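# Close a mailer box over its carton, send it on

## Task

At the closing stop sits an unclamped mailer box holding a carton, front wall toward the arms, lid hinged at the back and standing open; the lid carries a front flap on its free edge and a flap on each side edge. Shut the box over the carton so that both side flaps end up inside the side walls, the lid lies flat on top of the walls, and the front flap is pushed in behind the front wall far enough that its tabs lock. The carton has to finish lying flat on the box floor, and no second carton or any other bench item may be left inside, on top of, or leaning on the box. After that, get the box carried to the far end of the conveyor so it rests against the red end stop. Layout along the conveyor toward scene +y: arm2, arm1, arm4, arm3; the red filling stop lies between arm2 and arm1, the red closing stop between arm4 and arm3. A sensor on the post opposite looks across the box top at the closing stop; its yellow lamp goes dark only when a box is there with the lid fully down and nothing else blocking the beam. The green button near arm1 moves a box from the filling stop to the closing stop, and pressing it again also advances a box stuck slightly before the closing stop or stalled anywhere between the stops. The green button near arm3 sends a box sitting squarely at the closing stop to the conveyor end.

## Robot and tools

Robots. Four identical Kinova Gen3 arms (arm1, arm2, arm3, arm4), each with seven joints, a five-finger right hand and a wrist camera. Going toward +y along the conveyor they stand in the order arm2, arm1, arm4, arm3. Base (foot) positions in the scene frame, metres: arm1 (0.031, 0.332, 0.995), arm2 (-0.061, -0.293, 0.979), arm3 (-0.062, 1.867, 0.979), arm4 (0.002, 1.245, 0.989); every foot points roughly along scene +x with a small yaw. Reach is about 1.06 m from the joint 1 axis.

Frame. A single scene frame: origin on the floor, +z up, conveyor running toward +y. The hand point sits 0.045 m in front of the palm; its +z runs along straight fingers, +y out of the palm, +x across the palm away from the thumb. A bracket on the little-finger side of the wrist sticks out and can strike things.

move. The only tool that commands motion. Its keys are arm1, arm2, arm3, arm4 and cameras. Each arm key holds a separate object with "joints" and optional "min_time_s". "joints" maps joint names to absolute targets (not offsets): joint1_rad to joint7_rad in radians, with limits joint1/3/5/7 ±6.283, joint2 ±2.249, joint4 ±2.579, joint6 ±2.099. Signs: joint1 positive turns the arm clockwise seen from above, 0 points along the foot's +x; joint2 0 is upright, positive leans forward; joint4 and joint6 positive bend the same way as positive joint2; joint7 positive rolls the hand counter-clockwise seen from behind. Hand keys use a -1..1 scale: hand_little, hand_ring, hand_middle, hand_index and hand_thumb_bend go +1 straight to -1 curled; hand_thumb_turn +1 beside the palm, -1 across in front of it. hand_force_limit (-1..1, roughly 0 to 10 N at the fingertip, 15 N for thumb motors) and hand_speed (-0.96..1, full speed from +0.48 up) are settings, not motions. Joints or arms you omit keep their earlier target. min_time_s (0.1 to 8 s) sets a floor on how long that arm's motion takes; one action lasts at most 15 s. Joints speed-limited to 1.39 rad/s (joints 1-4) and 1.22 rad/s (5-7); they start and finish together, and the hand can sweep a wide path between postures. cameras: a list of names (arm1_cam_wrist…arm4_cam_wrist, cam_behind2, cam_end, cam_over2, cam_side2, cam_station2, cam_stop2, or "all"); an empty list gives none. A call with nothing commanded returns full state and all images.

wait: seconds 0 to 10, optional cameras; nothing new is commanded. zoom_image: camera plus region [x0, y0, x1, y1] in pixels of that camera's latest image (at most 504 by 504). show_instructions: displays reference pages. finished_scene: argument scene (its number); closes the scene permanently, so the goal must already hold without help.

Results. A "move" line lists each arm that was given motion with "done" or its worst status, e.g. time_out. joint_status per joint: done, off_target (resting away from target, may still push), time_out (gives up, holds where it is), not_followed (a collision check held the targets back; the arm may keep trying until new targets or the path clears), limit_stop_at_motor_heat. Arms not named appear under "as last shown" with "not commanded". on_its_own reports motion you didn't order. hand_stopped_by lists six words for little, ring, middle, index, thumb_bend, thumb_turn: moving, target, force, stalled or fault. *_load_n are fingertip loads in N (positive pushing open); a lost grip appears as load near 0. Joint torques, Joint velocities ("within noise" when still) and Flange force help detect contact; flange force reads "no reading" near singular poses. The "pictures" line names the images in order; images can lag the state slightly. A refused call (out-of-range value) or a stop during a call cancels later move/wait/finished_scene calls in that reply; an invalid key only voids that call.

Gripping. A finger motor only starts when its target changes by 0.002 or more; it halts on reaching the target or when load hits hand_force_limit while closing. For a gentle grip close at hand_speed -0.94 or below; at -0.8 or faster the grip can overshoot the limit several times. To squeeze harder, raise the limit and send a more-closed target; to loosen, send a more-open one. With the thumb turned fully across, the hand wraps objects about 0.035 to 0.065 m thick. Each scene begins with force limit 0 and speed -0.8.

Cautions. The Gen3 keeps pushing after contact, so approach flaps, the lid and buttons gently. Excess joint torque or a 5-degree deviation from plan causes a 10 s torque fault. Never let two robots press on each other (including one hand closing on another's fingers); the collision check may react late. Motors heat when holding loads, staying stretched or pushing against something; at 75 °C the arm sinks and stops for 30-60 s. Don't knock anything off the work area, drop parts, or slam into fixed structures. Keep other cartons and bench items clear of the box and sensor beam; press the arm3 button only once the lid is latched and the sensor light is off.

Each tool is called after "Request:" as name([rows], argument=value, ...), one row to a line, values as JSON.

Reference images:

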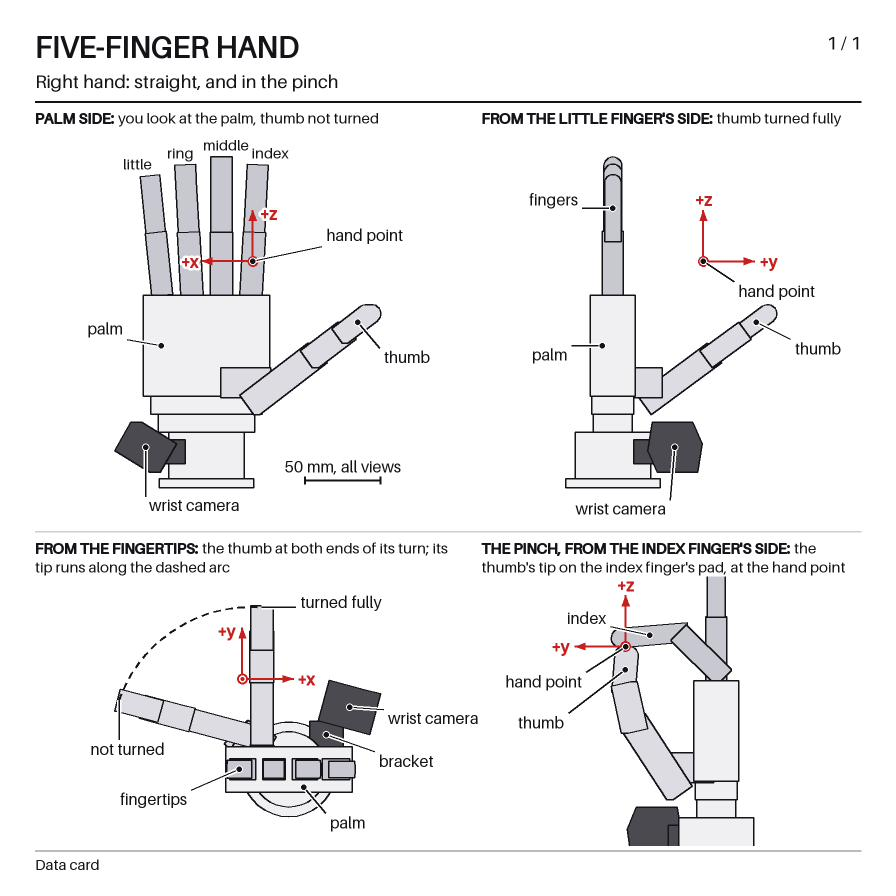

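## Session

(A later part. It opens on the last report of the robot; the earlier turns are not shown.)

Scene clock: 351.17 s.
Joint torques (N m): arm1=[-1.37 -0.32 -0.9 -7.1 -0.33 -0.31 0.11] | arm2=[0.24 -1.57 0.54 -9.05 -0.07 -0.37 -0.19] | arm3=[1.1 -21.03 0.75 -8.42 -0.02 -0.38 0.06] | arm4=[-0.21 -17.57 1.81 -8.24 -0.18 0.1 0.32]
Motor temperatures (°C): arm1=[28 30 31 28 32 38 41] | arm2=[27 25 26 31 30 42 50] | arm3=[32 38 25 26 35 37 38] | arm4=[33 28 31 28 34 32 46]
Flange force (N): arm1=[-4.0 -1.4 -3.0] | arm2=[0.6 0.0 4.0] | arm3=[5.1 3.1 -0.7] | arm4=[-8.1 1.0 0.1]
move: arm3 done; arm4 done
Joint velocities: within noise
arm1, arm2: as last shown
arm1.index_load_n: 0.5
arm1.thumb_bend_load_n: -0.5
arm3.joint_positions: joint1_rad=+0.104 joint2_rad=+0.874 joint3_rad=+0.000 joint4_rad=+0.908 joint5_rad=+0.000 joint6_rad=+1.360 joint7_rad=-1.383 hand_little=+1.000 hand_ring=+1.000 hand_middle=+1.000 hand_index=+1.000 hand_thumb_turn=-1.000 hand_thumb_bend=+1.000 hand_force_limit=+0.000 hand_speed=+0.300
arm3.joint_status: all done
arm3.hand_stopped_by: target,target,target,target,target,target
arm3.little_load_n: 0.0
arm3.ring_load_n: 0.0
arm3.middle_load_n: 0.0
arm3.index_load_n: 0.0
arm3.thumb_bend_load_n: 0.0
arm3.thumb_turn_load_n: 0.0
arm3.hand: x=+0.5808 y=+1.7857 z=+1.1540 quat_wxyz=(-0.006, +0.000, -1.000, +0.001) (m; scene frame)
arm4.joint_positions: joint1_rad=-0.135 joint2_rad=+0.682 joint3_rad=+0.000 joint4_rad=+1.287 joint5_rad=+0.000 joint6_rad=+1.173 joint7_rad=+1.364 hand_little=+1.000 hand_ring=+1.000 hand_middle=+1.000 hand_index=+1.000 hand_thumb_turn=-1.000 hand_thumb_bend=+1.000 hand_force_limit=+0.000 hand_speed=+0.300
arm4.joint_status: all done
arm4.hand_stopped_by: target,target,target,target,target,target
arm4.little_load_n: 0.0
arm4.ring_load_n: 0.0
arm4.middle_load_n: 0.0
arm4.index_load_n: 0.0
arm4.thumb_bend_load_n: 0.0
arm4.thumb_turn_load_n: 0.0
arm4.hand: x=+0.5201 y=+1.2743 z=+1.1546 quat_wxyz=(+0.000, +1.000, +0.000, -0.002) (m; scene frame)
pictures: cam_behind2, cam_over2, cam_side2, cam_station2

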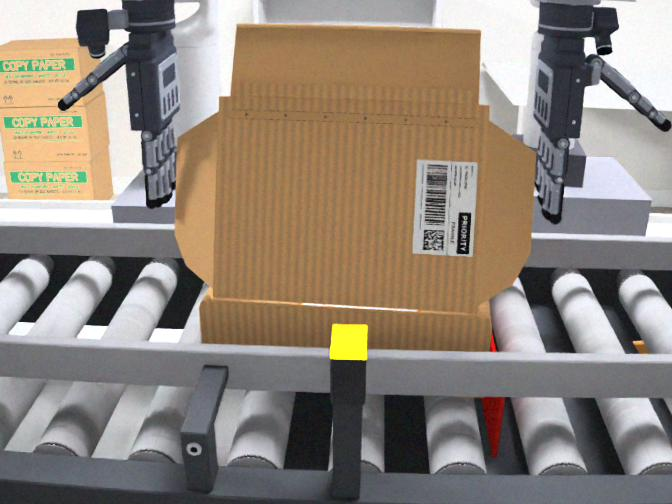

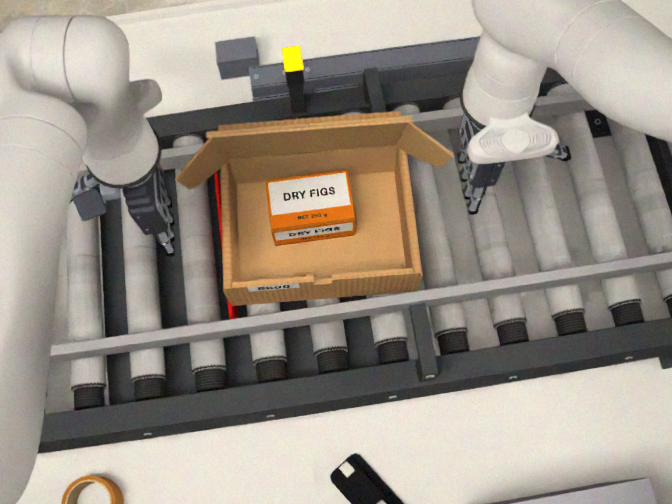

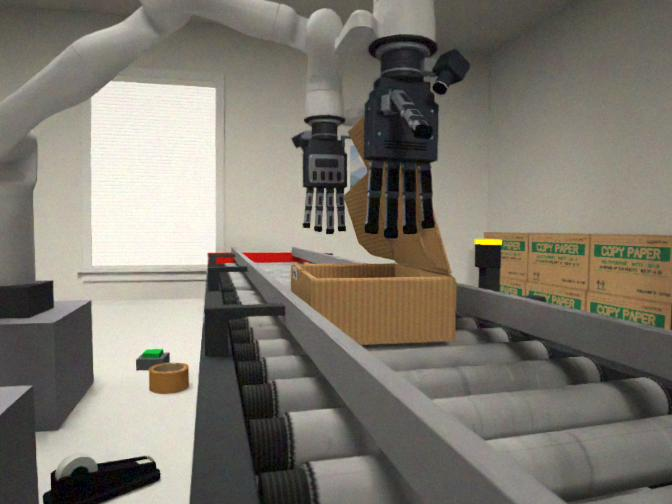

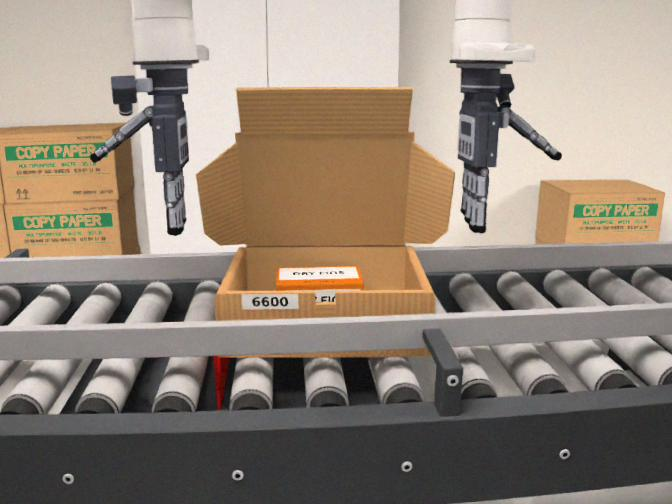

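Request:
move(arm4={"joints": {"joint1_rad": -0.2469, "joint2_rad": 0.7145, "joint4_rad": 1.224, "joint6_rad": 1.203, "joint7_rad": 1.252}, "min_time_s": 3}, arm3={"joints": {"joint1_rad": 0.2032, "joint2_rad": 0.9287, "joint4_rad": 0.7946, "joint6_rad": 1.4183, "joint7_rad": -1.2836}, "min_time_s": 3}, cameras=["cam_over2", "cam_station2", "cam_behind2", "cam_side2", "cam_stop2"])

Request:
zoom_image(camera="cam_over2", region=[140, 60, 480, 320])

Request:
zoom_image(camera="cam_station2", region=[170, 60, 500, 340])

Scene clock: 397.67 s.
Joint torques (N m): arm1=[-1.39 -0.34 -0.88 -7.13 -0.32 -0.31 0.11] | arm2=[0.25 -1.57 0.48 -9.09 -0.06 -0.32 -0.21] | arm3=[3.08 -21.85 2.3 -9.37 0.99 -1.19 0.01] | arm4=[-4.94 -16.79 -1.99 -8.31 -2.1 -0.38 0.63]
Motor temperatures (°C): arm1=[28 30 31 28 32 37 41] | arm2=[27 25 26 31 30 42 50] | arm3=[32 39 25 26 35 37 38] | arm4=[33 29 31 27 34 32 46]
Flange force (N): arm1=[-4.0 -1.3 -2.9] | arm2=[0.5 -0.2 4.3] | arm3=[7.3 7.6 -0.7] | arm4=[-7.7 10.0 -2.2]
move: arm3 done; arm4 done
Joint velocities: within noise
arm1, arm2: as last shown
arm1.index_load_n: 0.0
arm1.thumb_bend_load_n: 0.0
arm3.joint_positions: joint1_rad=+0.203 joint2_rad=+0.929 joint3_rad=+0.000 joint4_rad=+0.795 joint5_rad=+0.000 joint6_rad=+1.418 joint7_rad=-1.284 hand_little=+1.000 hand_ring=+1.000 hand_middle=+1.000 hand_index=+1.000 hand_thumb_turn=-1.000 hand_thumb_bend=+1.000 hand_force_limit=+0.000 hand_speed=+0.300
arm3.joint_status: all done
arm3.hand_stopped_by: target,target,target,target,target,target
arm3.little_load_n: 0.0
arm3.ring_load_n: 0.0
arm3.middle_load_n: -0.5
arm3.index_load_n: -0.5
arm3.thumb_bend_load_n: -0.5
arm3.thumb_turn_load_n: 0.0
arm3.hand: x=+0.5808 y=+1.7208 z=+1.1542 quat_wxyz=(-0.006, +0.000, -1.000, +0.001) (m; scene frame)
arm4.joint_positions: joint1_rad=-0.247 joint2_rad=+0.715 joint3_rad=+0.000 joint4_rad=+1.224 joint5_rad=+0.000 joint6_rad=+1.203 joint7_rad=+1.252 hand_little=+1.000 hand_ring=+1.000 hand_middle=+1.000 hand_index=+1.000 hand_thumb_turn=-1.000 hand_thumb_bend=+1.000 hand_force_limit=+0.000 hand_speed=+0.300
arm4.joint_status: all done
arm4.hand_stopped_by: target,target,target,target,target,target
arm4.little_load_n: 0.0
arm4.ring_load_n: 0.0
arm4.middle_load_n: 0.0
arm4.index_load_n: 0.0
arm4.thumb_bend_load_n: 0.0
arm4.thumb_turn_load_n: 0.0
arm4.hand: x=+0.5201 y=+1.3392 z=+1.1545 quat_wxyz=(+0.000, +1.000, +0.000, -0.002) (m; scene frame)
pictures: cam_behind2, cam_over2, cam_side2, cam_station2, cam_stop2

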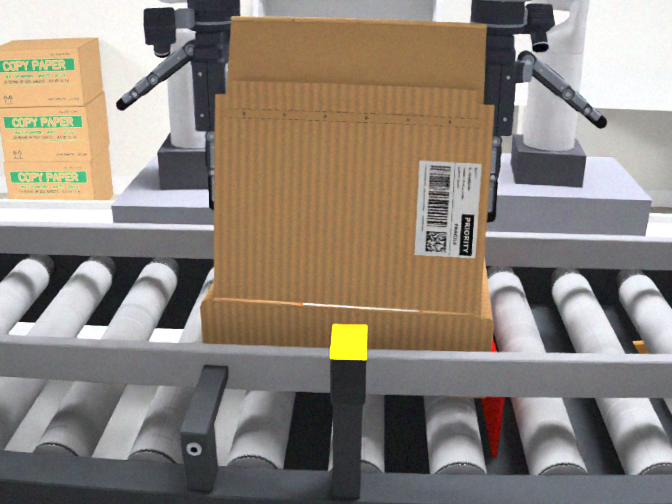

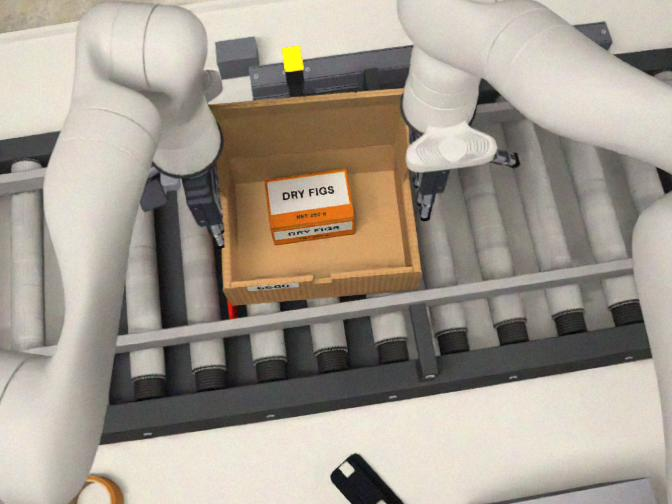

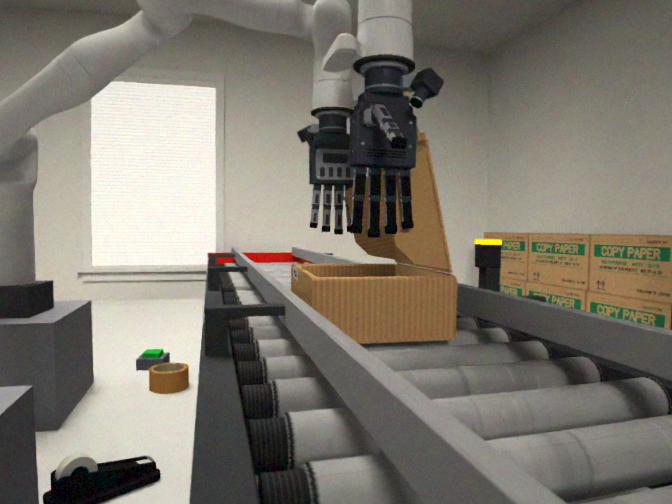

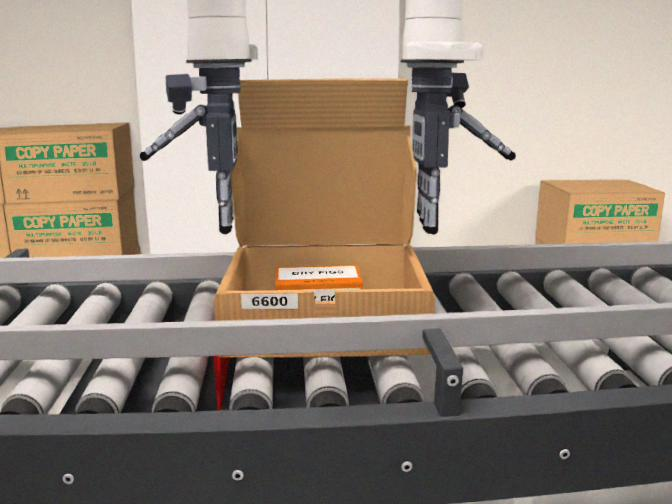

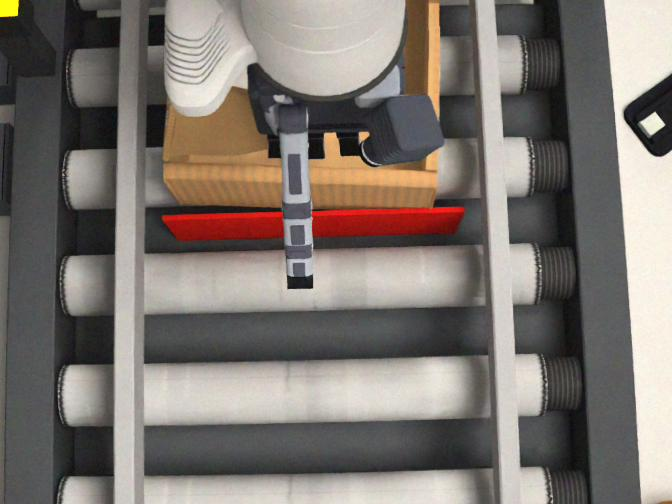

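Scaled by 1.482 from the camera's 672x504 image, which has a finer 960x720 frame.

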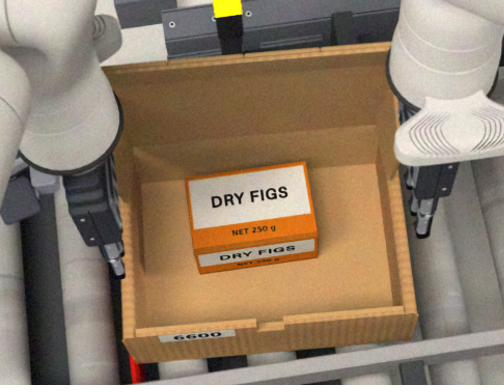

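Scaled by 1.527 from the camera's 672x504 image, which has a finer 960x720 frame.

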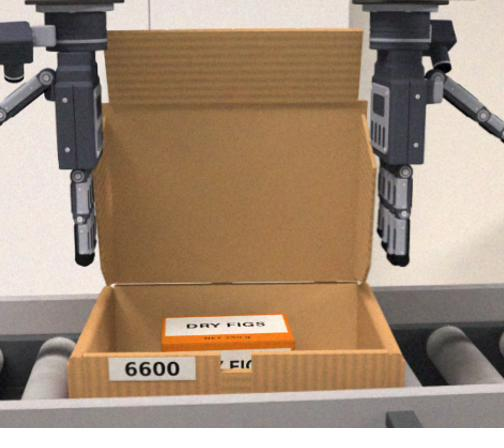

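Request:
move(arm4={"joints": {"joint1_rad": -0.2617, "joint2_rad": 0.6917, "joint4_rad": 1.3375, "joint6_rad": 1.1124, "joint7_rad": 1.237}, "min_time_s": 2.5}, arm3={"joints": {"joint1_rad": 0.2154, "joint2_rad": 0.8854, "joint4_rad": 0.9496, "joint6_rad": 1.3066, "joint7_rad": -1.2714}, "min_time_s": 2.5}, cameras=["cam_over2", "cam_station2", "cam_behind2", "cam_side2"])

Scene clock: 411.10 s.
Joint torques (N m): arm1=[-1.4 -0.35 -0.88 -7.12 -0.33 -0.29 0.1] | arm2=[0.24 -1.59 0.5 -9.06 -0.07 -0.36 -0.2] | arm3=[3.28 -19.17 2.45 -8.76 0.98 -1.55 -0.07] | arm4=[-4.61 -16.66 -1.8 -8.92 -1.88 -0.86 0.63]
Motor temperatures (°C): arm1=[28 30 31 28 32 37 41] | arm2=[27 25 26 31 30 42 50] | arm3=[32 39 25 26 35 37 38] | arm4=[33 28 31 27 34 32 46]
Flange force (N): arm1=[-4.1 -1.3 -2.9] | arm2=[0.4 -0.1 4.0] | arm3=[7.7 8.2 -4.6] | arm4=[-8.7 10.0 -2.3]
move: arm3 done; arm4 done
Joint velocities: within noise
arm1.joint_positions: joint1_rad=+0.683 joint2_rad=-0.494 joint3_rad=-0.032 joint4_rad=+1.553 joint5_rad=-0.076 joint6_rad=+2.041 joint7_rad=-1.728 hand_little=+1.000 hand_ring=+1.000 hand_middle=+1.000 hand_index=+1.000 hand_thumb_turn=+1.000 hand_thumb_bend=+1.000 hand_force_limit=+0.000 hand_speed=-0.800
arm1.joint_status: not commanded
arm1.hand_stopped_by: target,target,target,target,target,target
arm1.little_load_n: 0.0
arm1.ring_load_n: 0.0
arm1.middle_load_n: 0.0
arm1.index_load_n: 0.0
arm1.thumb_bend_load_n: 0.0
arm1.thumb_turn_load_n: -0.5
arm1.hand: x=+0.1701 y=+0.3083 z=+1.4863 quat_wxyz=(-0.021, -0.348, -0.937, -0.020) (m; scene frame)
arm2.joint_positions: joint1_rad=-0.434 joint2_rad=-0.363 joint3_rad=-0.120 joint4_rad=+1.537 joint5_rad=-0.061 joint6_rad=+1.933 joint7_rad=-2.051 hand_little=+1.000 hand_ring=+1.000 hand_middle=+1.000 hand_index=+1.000 hand_thumb_turn=+1.000 hand_thumb_bend=+1.000 hand_force_limit=+0.000 hand_speed=-0.800
arm2.joint_status: not commanded
arm2.hand_stopped_by: target,target,target,target,target,target
arm2.little_load_n: 0.0
arm2.ring_load_n: 0.0
arm2.middle_load_n: 0.0
arm2.index_load_n: 0.0
arm2.thumb_bend_load_n: 0.0
arm2.thumb_turn_load_n: 0.0
arm2.hand: x=+0.1101 y=-0.1672 z=+1.4577 quat_wxyz=(-0.007, -0.007, -1.000, -0.013) (m; scene frame)
arm3.joint_positions: joint1_rad=+0.215 joint2_rad=+0.885 joint3_rad=+0.000 joint4_rad=+0.950 joint5_rad=+0.000 joint6_rad=+1.307 joint7_rad=-1.271 hand_little=+1.000 hand_ring=+1.000 hand_middle=+1.000 hand_index=+1.000 hand_thumb_turn=-1.000 hand_thumb_bend=+1.000 hand_force_limit=+0.000 hand_speed=+0.300
arm3.joint_status: all done
arm3.hand_stopped_by: target,target,target,target,target,target
arm3.little_load_n: 0.0
arm3.ring_load_n: 0.0
arm3.middle_load_n: 0.0
arm3.index_load_n: -0.5
arm3.thumb_bend_load_n: 0.0
arm3.thumb_turn_load_n: 0.0
arm3.hand: x=+0.5608 y=+1.7187 z=+1.1339 quat_wxyz=(-0.006, +0.000, -1.000, +0.001) (m; scene frame)
arm4.joint_positions: joint1_rad=-0.262 joint2_rad=+0.692 joint3_rad=+0.000 joint4_rad=+1.337 joint5_rad=+0.000 joint6_rad=+1.112 joint7_rad=+1.237 hand_little=+1.000 hand_ring=+1.000 hand_middle=+1.000 hand_index=+1.000 hand_thumb_turn=-1.000 hand_thumb_bend=+1.000 hand_force_limit=+0.000 hand_speed=+0.300
arm4.joint_status: all done
arm4.hand_stopped_by: target,target,target,target,target,target
arm4.little_load_n: 0.0
arm4.ring_load_n: 0.0
arm4.middle_load_n: 0.0
arm4.index_load_n: 0.0
arm4.thumb_bend_load_n: 0.0
arm4.thumb_turn_load_n: 0.0
arm4.hand: x=+0.4999 y=+1.3412 z=+1.1346 quat_wxyz=(+0.000, +1.000, +0.000, -0.002) (m; scene frame)
pictures: cam_behind2, cam_over2, cam_side2, cam_station2

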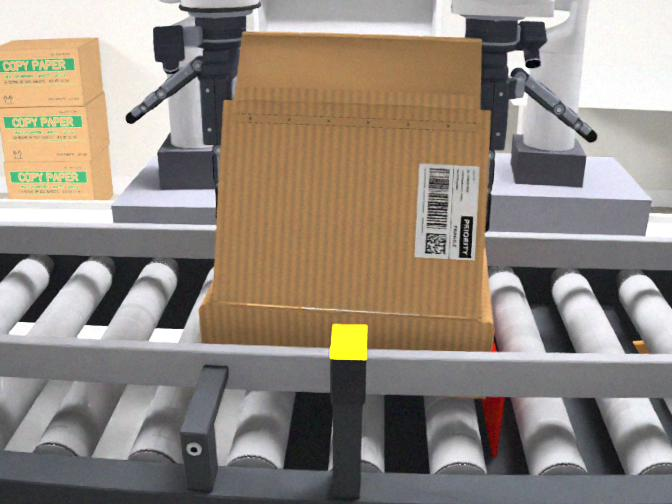

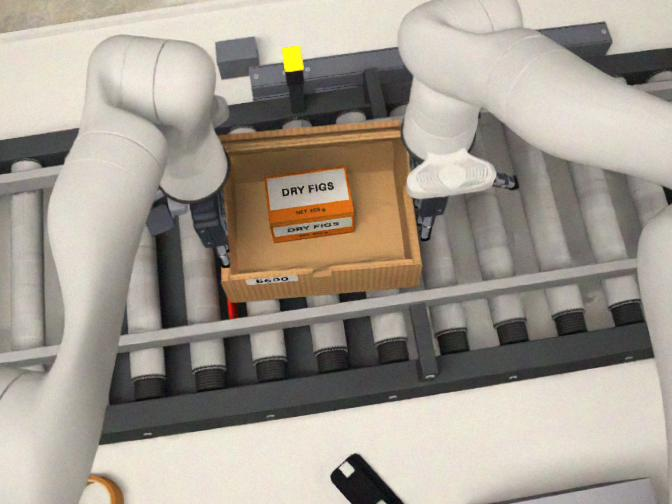

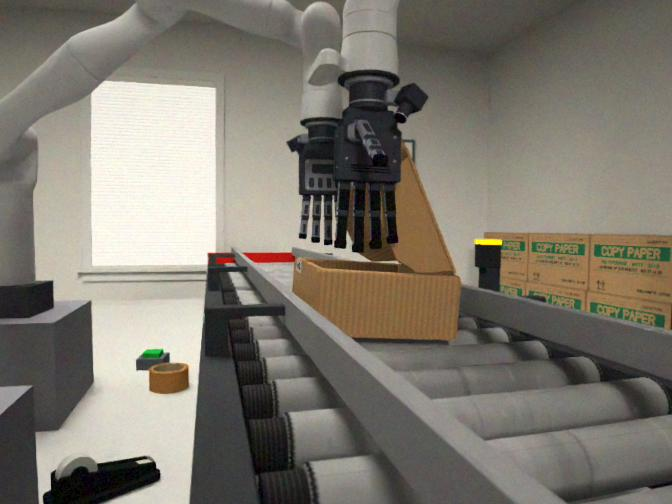

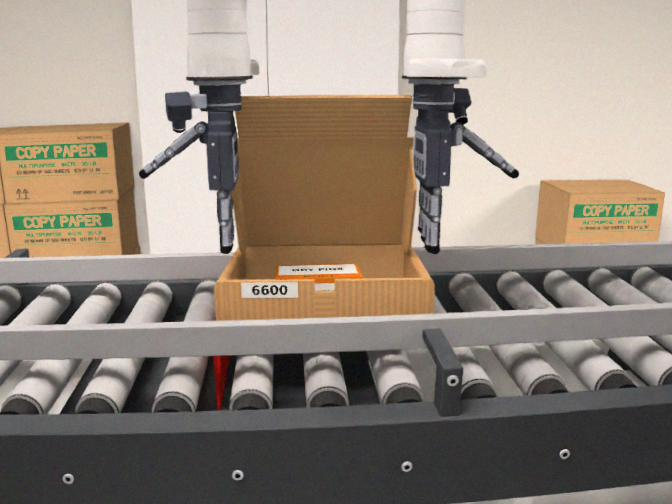

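Request:
move(arm4={"joints": {"joint1_rad": -0.2783, "joint2_rad": 0.6725, "joint4_rad": 1.4629, "joint6_rad": 1.0062, "joint7_rad": 1.2205}, "min_time_s": 2.5}, arm3={"joints": {"joint1_rad": 0.2287, "joint2_rad": 0.8473, "joint4_rad": 1.1078, "joint6_rad": 1.1865, "joint7_rad": -1.2581}, "min_time_s": 2.5}, cameras=["cam_over2", "cam_station2", "cam_behind2", "cam_side2"])

Request:
zoom_image(camera="cam_side2", region=[270, 130, 490, 350])

Request:
zoom_image(camera="cam_over2", region=[180, 100, 460, 320])

Scene clock: 435.00 s.
Joint torques (N m): arm1=[-1.35 -0.36 -0.87 -7.11 -0.32 -0.31 0.09] | arm2=[0.25 -1.62 0.55 -9.07 -0.09 -0.33 -0.22] | arm3=[3.59 -19.74 2.86 -9.01 1.09 -1.44 -0.13] | arm4=[-4.25 -16.67 -1.66 -8.52 -1.71 -0.59 0.6]
Motor temperatures (°C): arm1=[28 30 30 28 32 37 41] | arm2=[27 24 26 31 30 42 50] | arm3=[32 40 25 26 35 37 38] | arm4=[33 29 30 27 34 32 46]
Flange force (N): arm1=[-4.1 -1.3 -3.0] | arm2=[0.4 -0.1 4.1] | arm3=[6.0 8.4 -3.1] | arm4=[-7.0 9.4 -1.6]
move: arm3 done; arm4 done
Joint velocities: within noise
arm1, arm2: as last shown
arm1.thumb_turn_load_n: 0.0
arm3.joint_positions: joint1_rad=+0.229 joint2_rad=+0.847 joint3_rad=+0.000 joint4_rad=+1.108 joint5_rad=+0.000 joint6_rad=+1.187 joint7_rad=-1.258 hand_little=+1.000 hand_ring=+1.000 hand_middle=+1.000 hand_index=+1.000 hand_thumb_turn=-1.000 hand_thumb_bend=+1.000 hand_force_limit=+0.000 hand_speed=+0.300
arm3.joint_status: all done
arm3.hand_stopped_by: target,target,target,target,target,target
arm3.little_load_n: 0.0
arm3.ring_load_n: 0.0
arm3.middle_load_n: 0.0
arm3.index_load_n: 0.0
arm3.thumb_bend_load_n: 0.0
arm3.thumb_turn_load_n: 0.0
arm3.hand: x=+0.5369 y=+1.7176 z=+1.1101 quat_wxyz=(-0.006, +0.000, -1.000, +0.001) (m; scene frame)
arm4.joint_positions: joint1_rad=-0.278 joint2_rad=+0.672 joint3_rad=+0.000 joint4_rad=+1.463 joint5_rad=+0.000 joint6_rad=+1.006 joint7_rad=+1.220 hand_little=+1.000 hand_ring=+1.000 hand_middle=+1.000 hand_index=+1.000 hand_thumb_turn=-1.000 hand_thumb_bend=+1.000 hand_force_limit=+0.000 hand_speed=+0.300
arm4.joint_status: all done
arm4.hand_stopped_by: target,target,target,target,target,target
arm4.little_load_n: 0.0
arm4.ring_load_n: 0.0
arm4.middle_load_n: 0.0
arm4.index_load_n: 0.0
arm4.thumb_bend_load_n: 0.0
arm4.thumb_turn_load_n: 0.0
arm4.hand: x=+0.4759 y=+1.3422 z=+1.1108 quat_wxyz=(+0.000, +1.000, +0.000, -0.002) (m; scene frame)
pictures: cam_behind2, cam_over2, cam_side2, cam_station2

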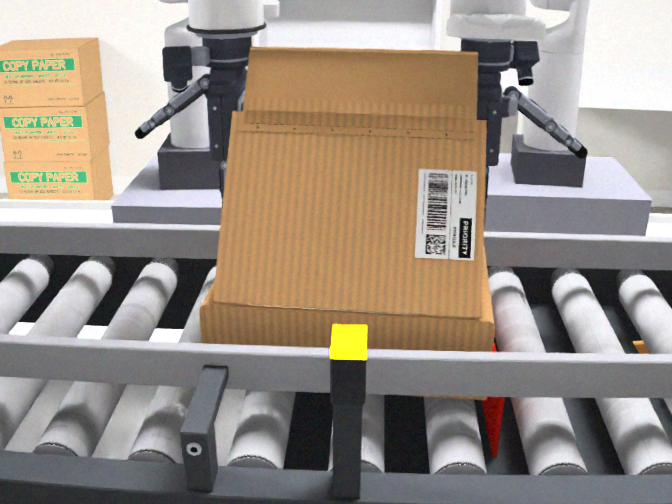

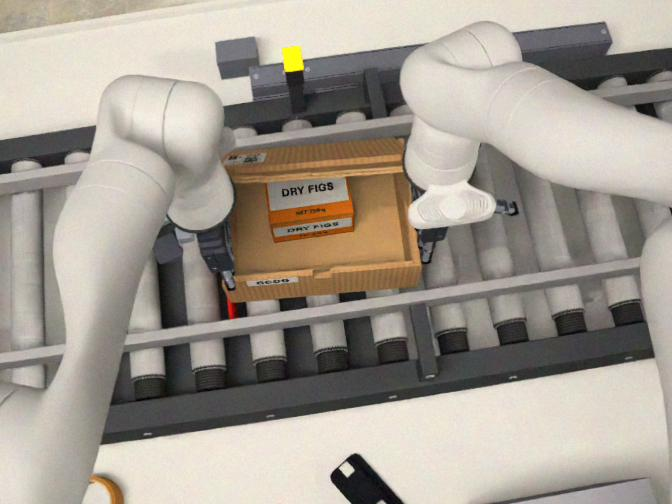

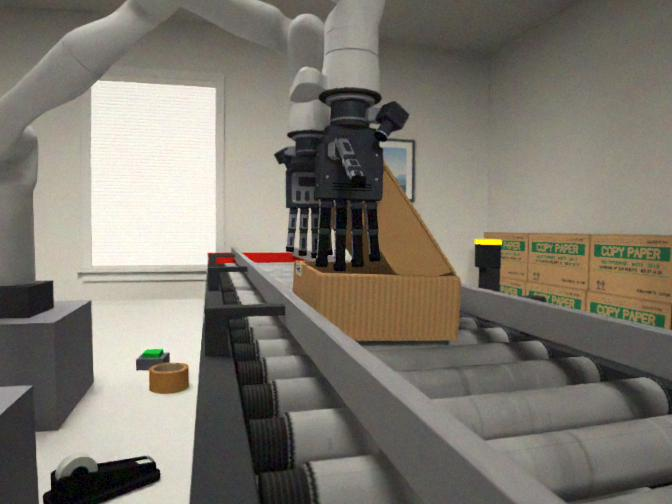

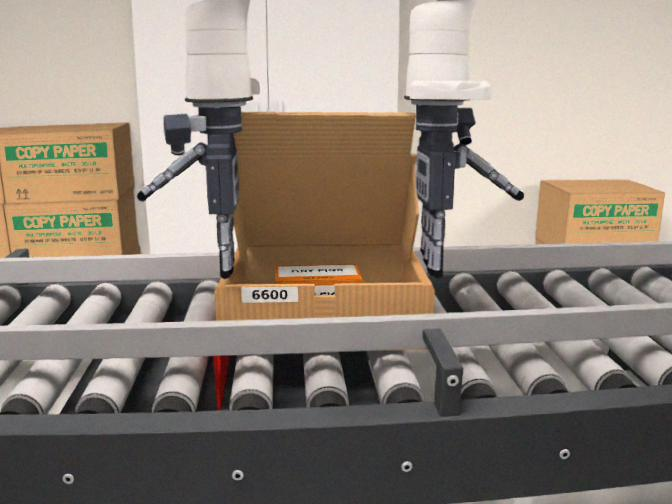

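Scaled by 2.291 from the camera's 672x504 image, which has a finer 960x720 frame.

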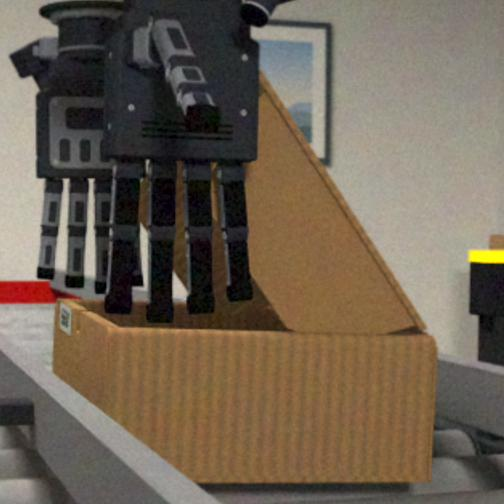

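Scaled by 1.800 from the camera's 672x504 image, which has a finer 960x720 frame.

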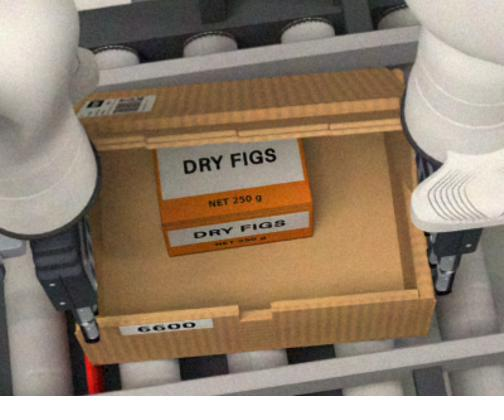

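Request:
move(arm4={"joints": {"hand_little": -0.7, "hand_ring": -0.7, "hand_middle": -0.7, "hand_index": -0.7}}, arm3={"joints": {"hand_little": -0.7, "hand_ring": -0.7, "hand_middle": -0.7, "hand_index": -0.7}}, cameras=["cam_over2", "cam_station2", "cam_behind2", "cam_side2"])

Request:
zoom_image(camera="cam_side2", region=[270, 130, 490, 350])

Scene clock: 491.37 s.
Joint torques (N m): arm1=[-1.39 -0.31 -0.9 -7.12 -0.3 -0.32 0.12] | arm2=[0.23 -1.59 0.59 -9.05 -0.1 -0.35 -0.22] | arm3=[3.37 -18.54 2.64 -8.56 0.97 -1.51 -0.12] | arm4=[-2.89 -17.74 -0.48 -8.7 -1.17 -0.36 0.49]
Motor temperatures (°C): arm1=[28 30 30 28 32 37 41] | arm2=[27 24 26 31 30 42 50] | arm3=[32 40 25 26 35 37 38] | arm4=[33 29 30 27 34 32 46]
Flange force (N): arm1=[-4.0 -1.3 -2.9] | arm2=[0.5 0.1 4.0] | arm3=[6.5 8.2 -5.1] | arm4=[-6.9 6.9 0.6]
move: arm3 done; arm4 done
Joint velocities: within noise
arm1, arm2: as last shown
arm3.joint_positions: joint1_rad=+0.229 joint2_rad=+0.847 joint3_rad=+0.000 joint4_rad=+1.108 joint5_rad=+0.000 joint6_rad=+1.186 joint7_rad=-1.258 hand_little=-0.700 hand_ring=-0.700 hand_middle=-0.700 hand_index=-0.700 hand_thumb_turn=-1.000 hand_thumb_bend=+1.000 hand_force_limit=+0.000 hand_speed=+0.300
arm3.joint_status: all done
arm3.hand_stopped_by: target,target,target,target,target,target
arm3.little_load_n: 0.0
arm3.ring_load_n: 0.0
arm3.middle_load_n: 0.0
arm3.index_load_n: 0.0
arm3.thumb_bend_load_n: 0.0
arm3.thumb_turn_load_n: 0.0
arm3.hand: x=+0.5370 y=+1.7176 z=+1.1101 quat_wxyz=(-0.006, +0.000, -1.000, +0.001) (m; scene frame)
arm4.joint_positions: joint1_rad=-0.278 joint2_rad=+0.672 joint3_rad=+0.000 joint4_rad=+1.463 joint5_rad=+0.000 joint6_rad=+1.006 joint7_rad=+1.220 hand_little=-0.700 hand_ring=-0.700 hand_middle=-0.700 hand_index=-0.700 hand_thumb_turn=-1.000 hand_thumb_bend=+1.000 hand_force_limit=+0.000 hand_speed=+0.300
arm4.joint_status: all done
arm4.hand_stopped_by: target,target,target,target,target,target
arm4.little_load_n: 0.0
arm4.ring_load_n: 0.0
arm4.middle_load_n: 0.0
arm4.index_load_n: 0.0
arm4.thumb_bend_load_n: 0.0
arm4.thumb_turn_load_n: 0.0
arm4.hand: x=+0.4758 y=+1.3422 z=+1.1107 quat_wxyz=(+0.000, +1.000, +0.000, -0.002) (m; scene frame)
pictures: cam_behind2, cam_over2, cam_side2, cam_station2

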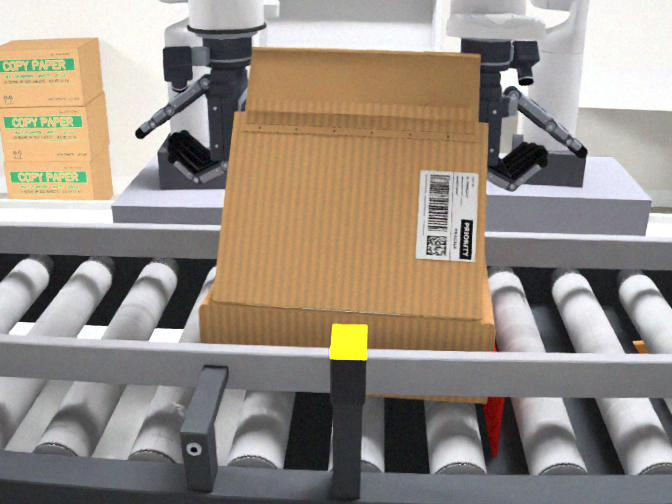

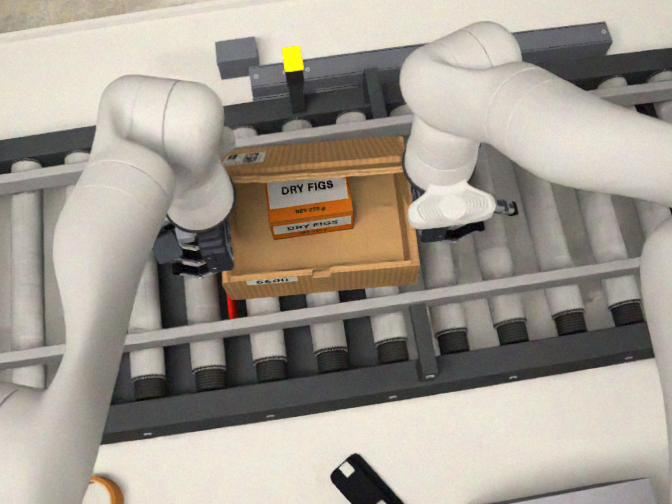

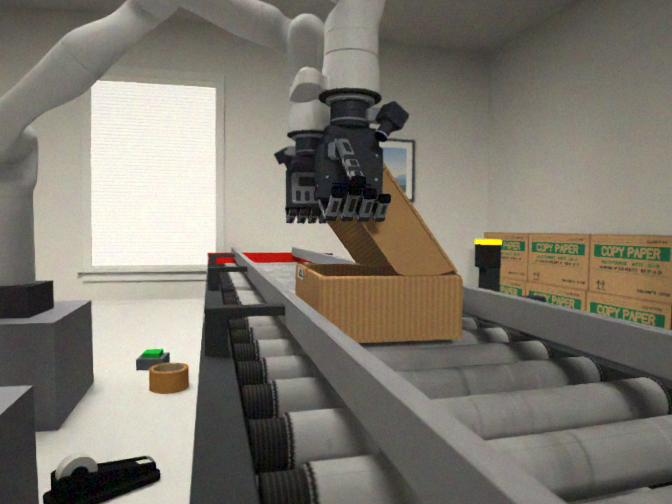

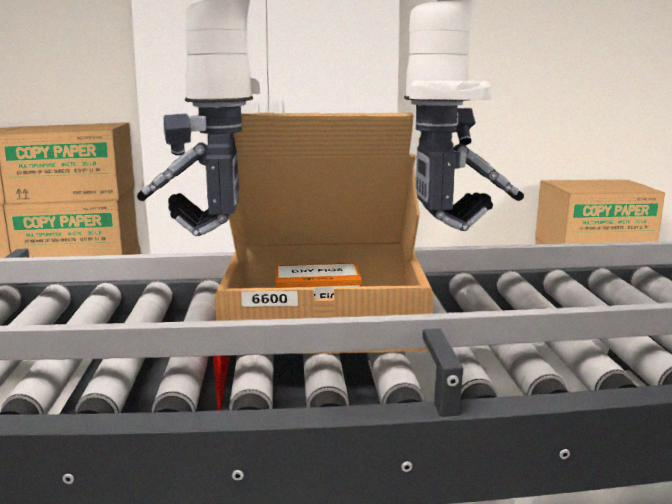

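Scaled by 2.291 from the camera's 672x504 image, which has a finer 960x720 frame.

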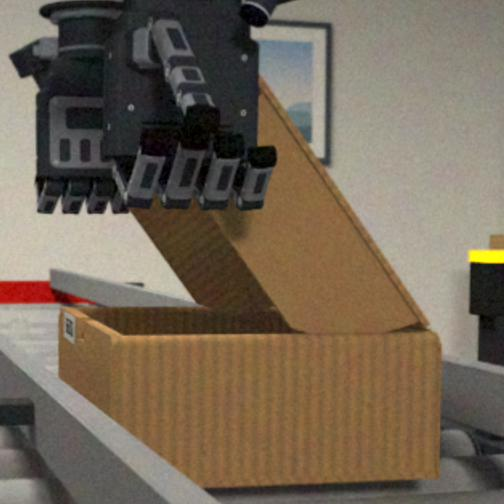

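Request:
move(arm4={"joints": {"joint1_rad": -0.2859, "joint2_rad": 0.7103, "joint4_rad": 1.5214, "joint6_rad": 0.9099, "joint7_rad": 1.2129}, "min_time_s": 2.5}, arm3={"joints": {"joint1_rad": 0.2351, "joint2_rad": 0.8727, "joint4_rad": 1.1769, "joint6_rad": 1.092, "joint7_rad": -1.2517}, "min_time_s": 2.5}, cameras=["cam_over2", "cam_station2", "cam_behind2", "cam_side2"])

Request:
zoom_image(camera="cam_side2", region=[270, 130, 490, 350])

Request:
zoom_image(camera="cam_station2", region=[170, 80, 470, 340])

Scene clock: 513.43 s.
Joint torques (N m): arm1=[-1.43 -0.33 -0.88 -7.18 -0.31 -0.31 0.09] | arm2=[0.21 -1.56 0.49 -9.08 -0.07 -0.34 -0.22] | arm3=[2.55 -12.69 1.76 -8.21 0.39 -2.51 -0.01] | arm4=[-5 -15.99 -2.19 -7.76 -1.65 -0.5 0.55]
Motor temperatures (°C): arm1=[28 30 30 28 32 37 41] | arm2=[26 24 26 31 30 41 50] | arm3=[32 40 25 26 35 37 38] | arm4=[33 29 30 27 34 32 46]
Flange force (N): arm1=[-4.0 -1.3 -2.7] | arm2=[0.5 -0.3 4.2] | arm3=[16.1 10.7 -15.0] | arm4=[-6.4 11.1 -3.6]
move: arm3 done; arm4 done
Joint velocities: within noise
arm1, arm2: as last shown
arm3.joint_positions: joint1_rad=+0.235 joint2_rad=+0.873 joint3_rad=+0.000 joint4_rad=+1.177 joint5_rad=+0.000 joint6_rad=+1.092 joint7_rad=-1.252 hand_little=-0.700 hand_ring=-0.700 hand_middle=-0.700 hand_index=-0.700 hand_thumb_turn=-1.000 hand_thumb_bend=+1.000 hand_force_limit=+0.000 hand_speed=+0.300
arm3.joint_status: all done
arm3.hand_stopped_by: target,target,target,target,target,target
arm3.little_load_n: 0.0
arm3.ring_load_n: 0.0
arm3.middle_load_n: 0.0
arm3.index_load_n: 0.0
arm3.thumb_bend_load_n: 0.0
arm3.thumb_turn_load_n: 0.0
arm3.hand: x=+0.5308 y=+1.7156 z=+1.0750 quat_wxyz=(-0.006, +0.000, -1.000, +0.001) (m; scene frame)
arm4.joint_positions: joint1_rad=-0.286 joint2_rad=+0.710 joint3_rad=+0.000 joint4_rad=+1.521 joint5_rad=+0.000 joint6_rad=+0.910 joint7_rad=+1.213 hand_little=-0.700 hand_ring=-0.700 hand_middle=-0.700 hand_index=-0.700 hand_thumb_turn=-1.000 hand_thumb_bend=+1.000 hand_force_limit=+0.000 hand_speed=+0.300
arm4.joint_status: all done
arm4.hand_stopped_by: target,target,target,target,target,target
arm4.little_load_n: 0.0
arm4.ring_load_n: 0.0
arm4.middle_load_n: 0.0
arm4.index_load_n: 0.0
arm4.thumb_bend_load_n: 0.0
arm4.thumb_turn_load_n: 0.0
arm4.hand: x=+0.4697 y=+1.3442 z=+1.0759 quat_wxyz=(+0.000, +1.000, +0.000, -0.002) (m; scene frame)
pictures: cam_behind2, cam_over2, cam_side2, cam_station2

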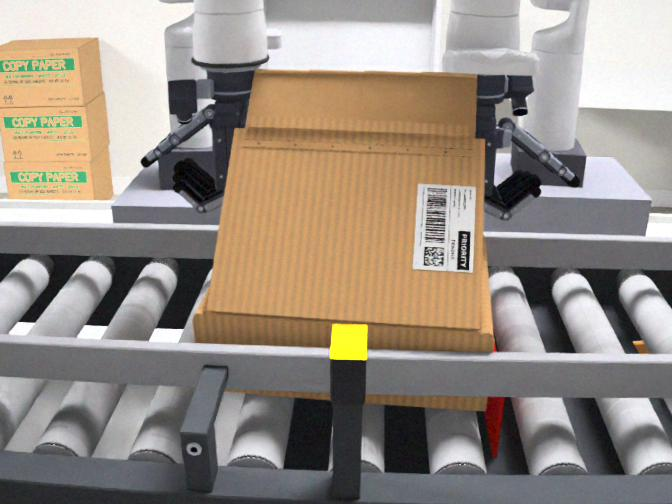

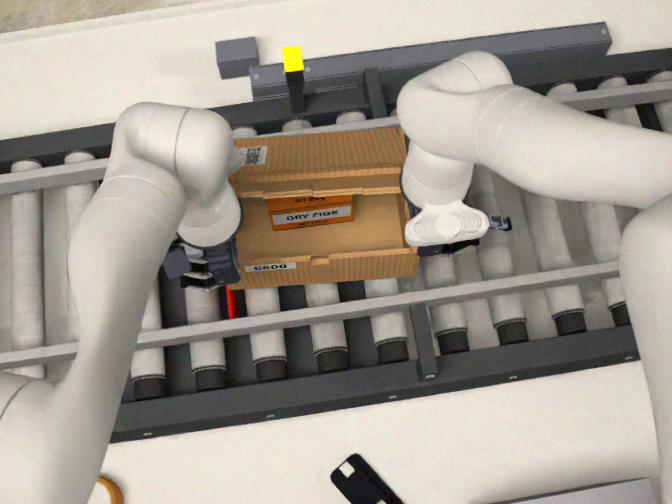

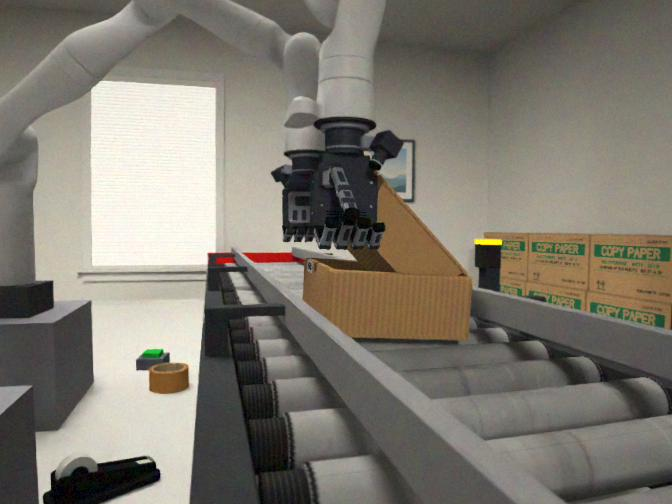

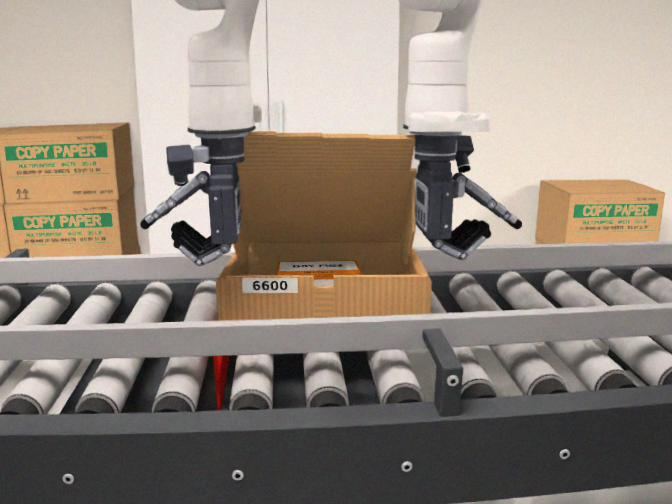

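Scaled by 2.291 from the camera's 672x504 image, which has a finer 960x720 frame.

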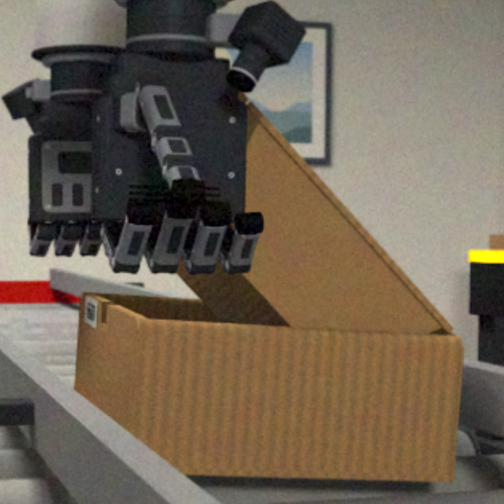

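Scaled by 1.680 from the camera's 672x504 image, which has a finer 960x720 frame.

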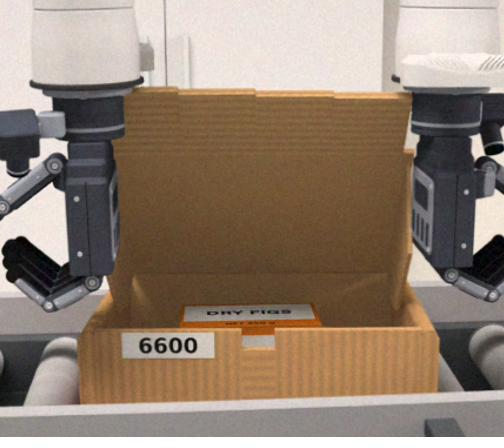

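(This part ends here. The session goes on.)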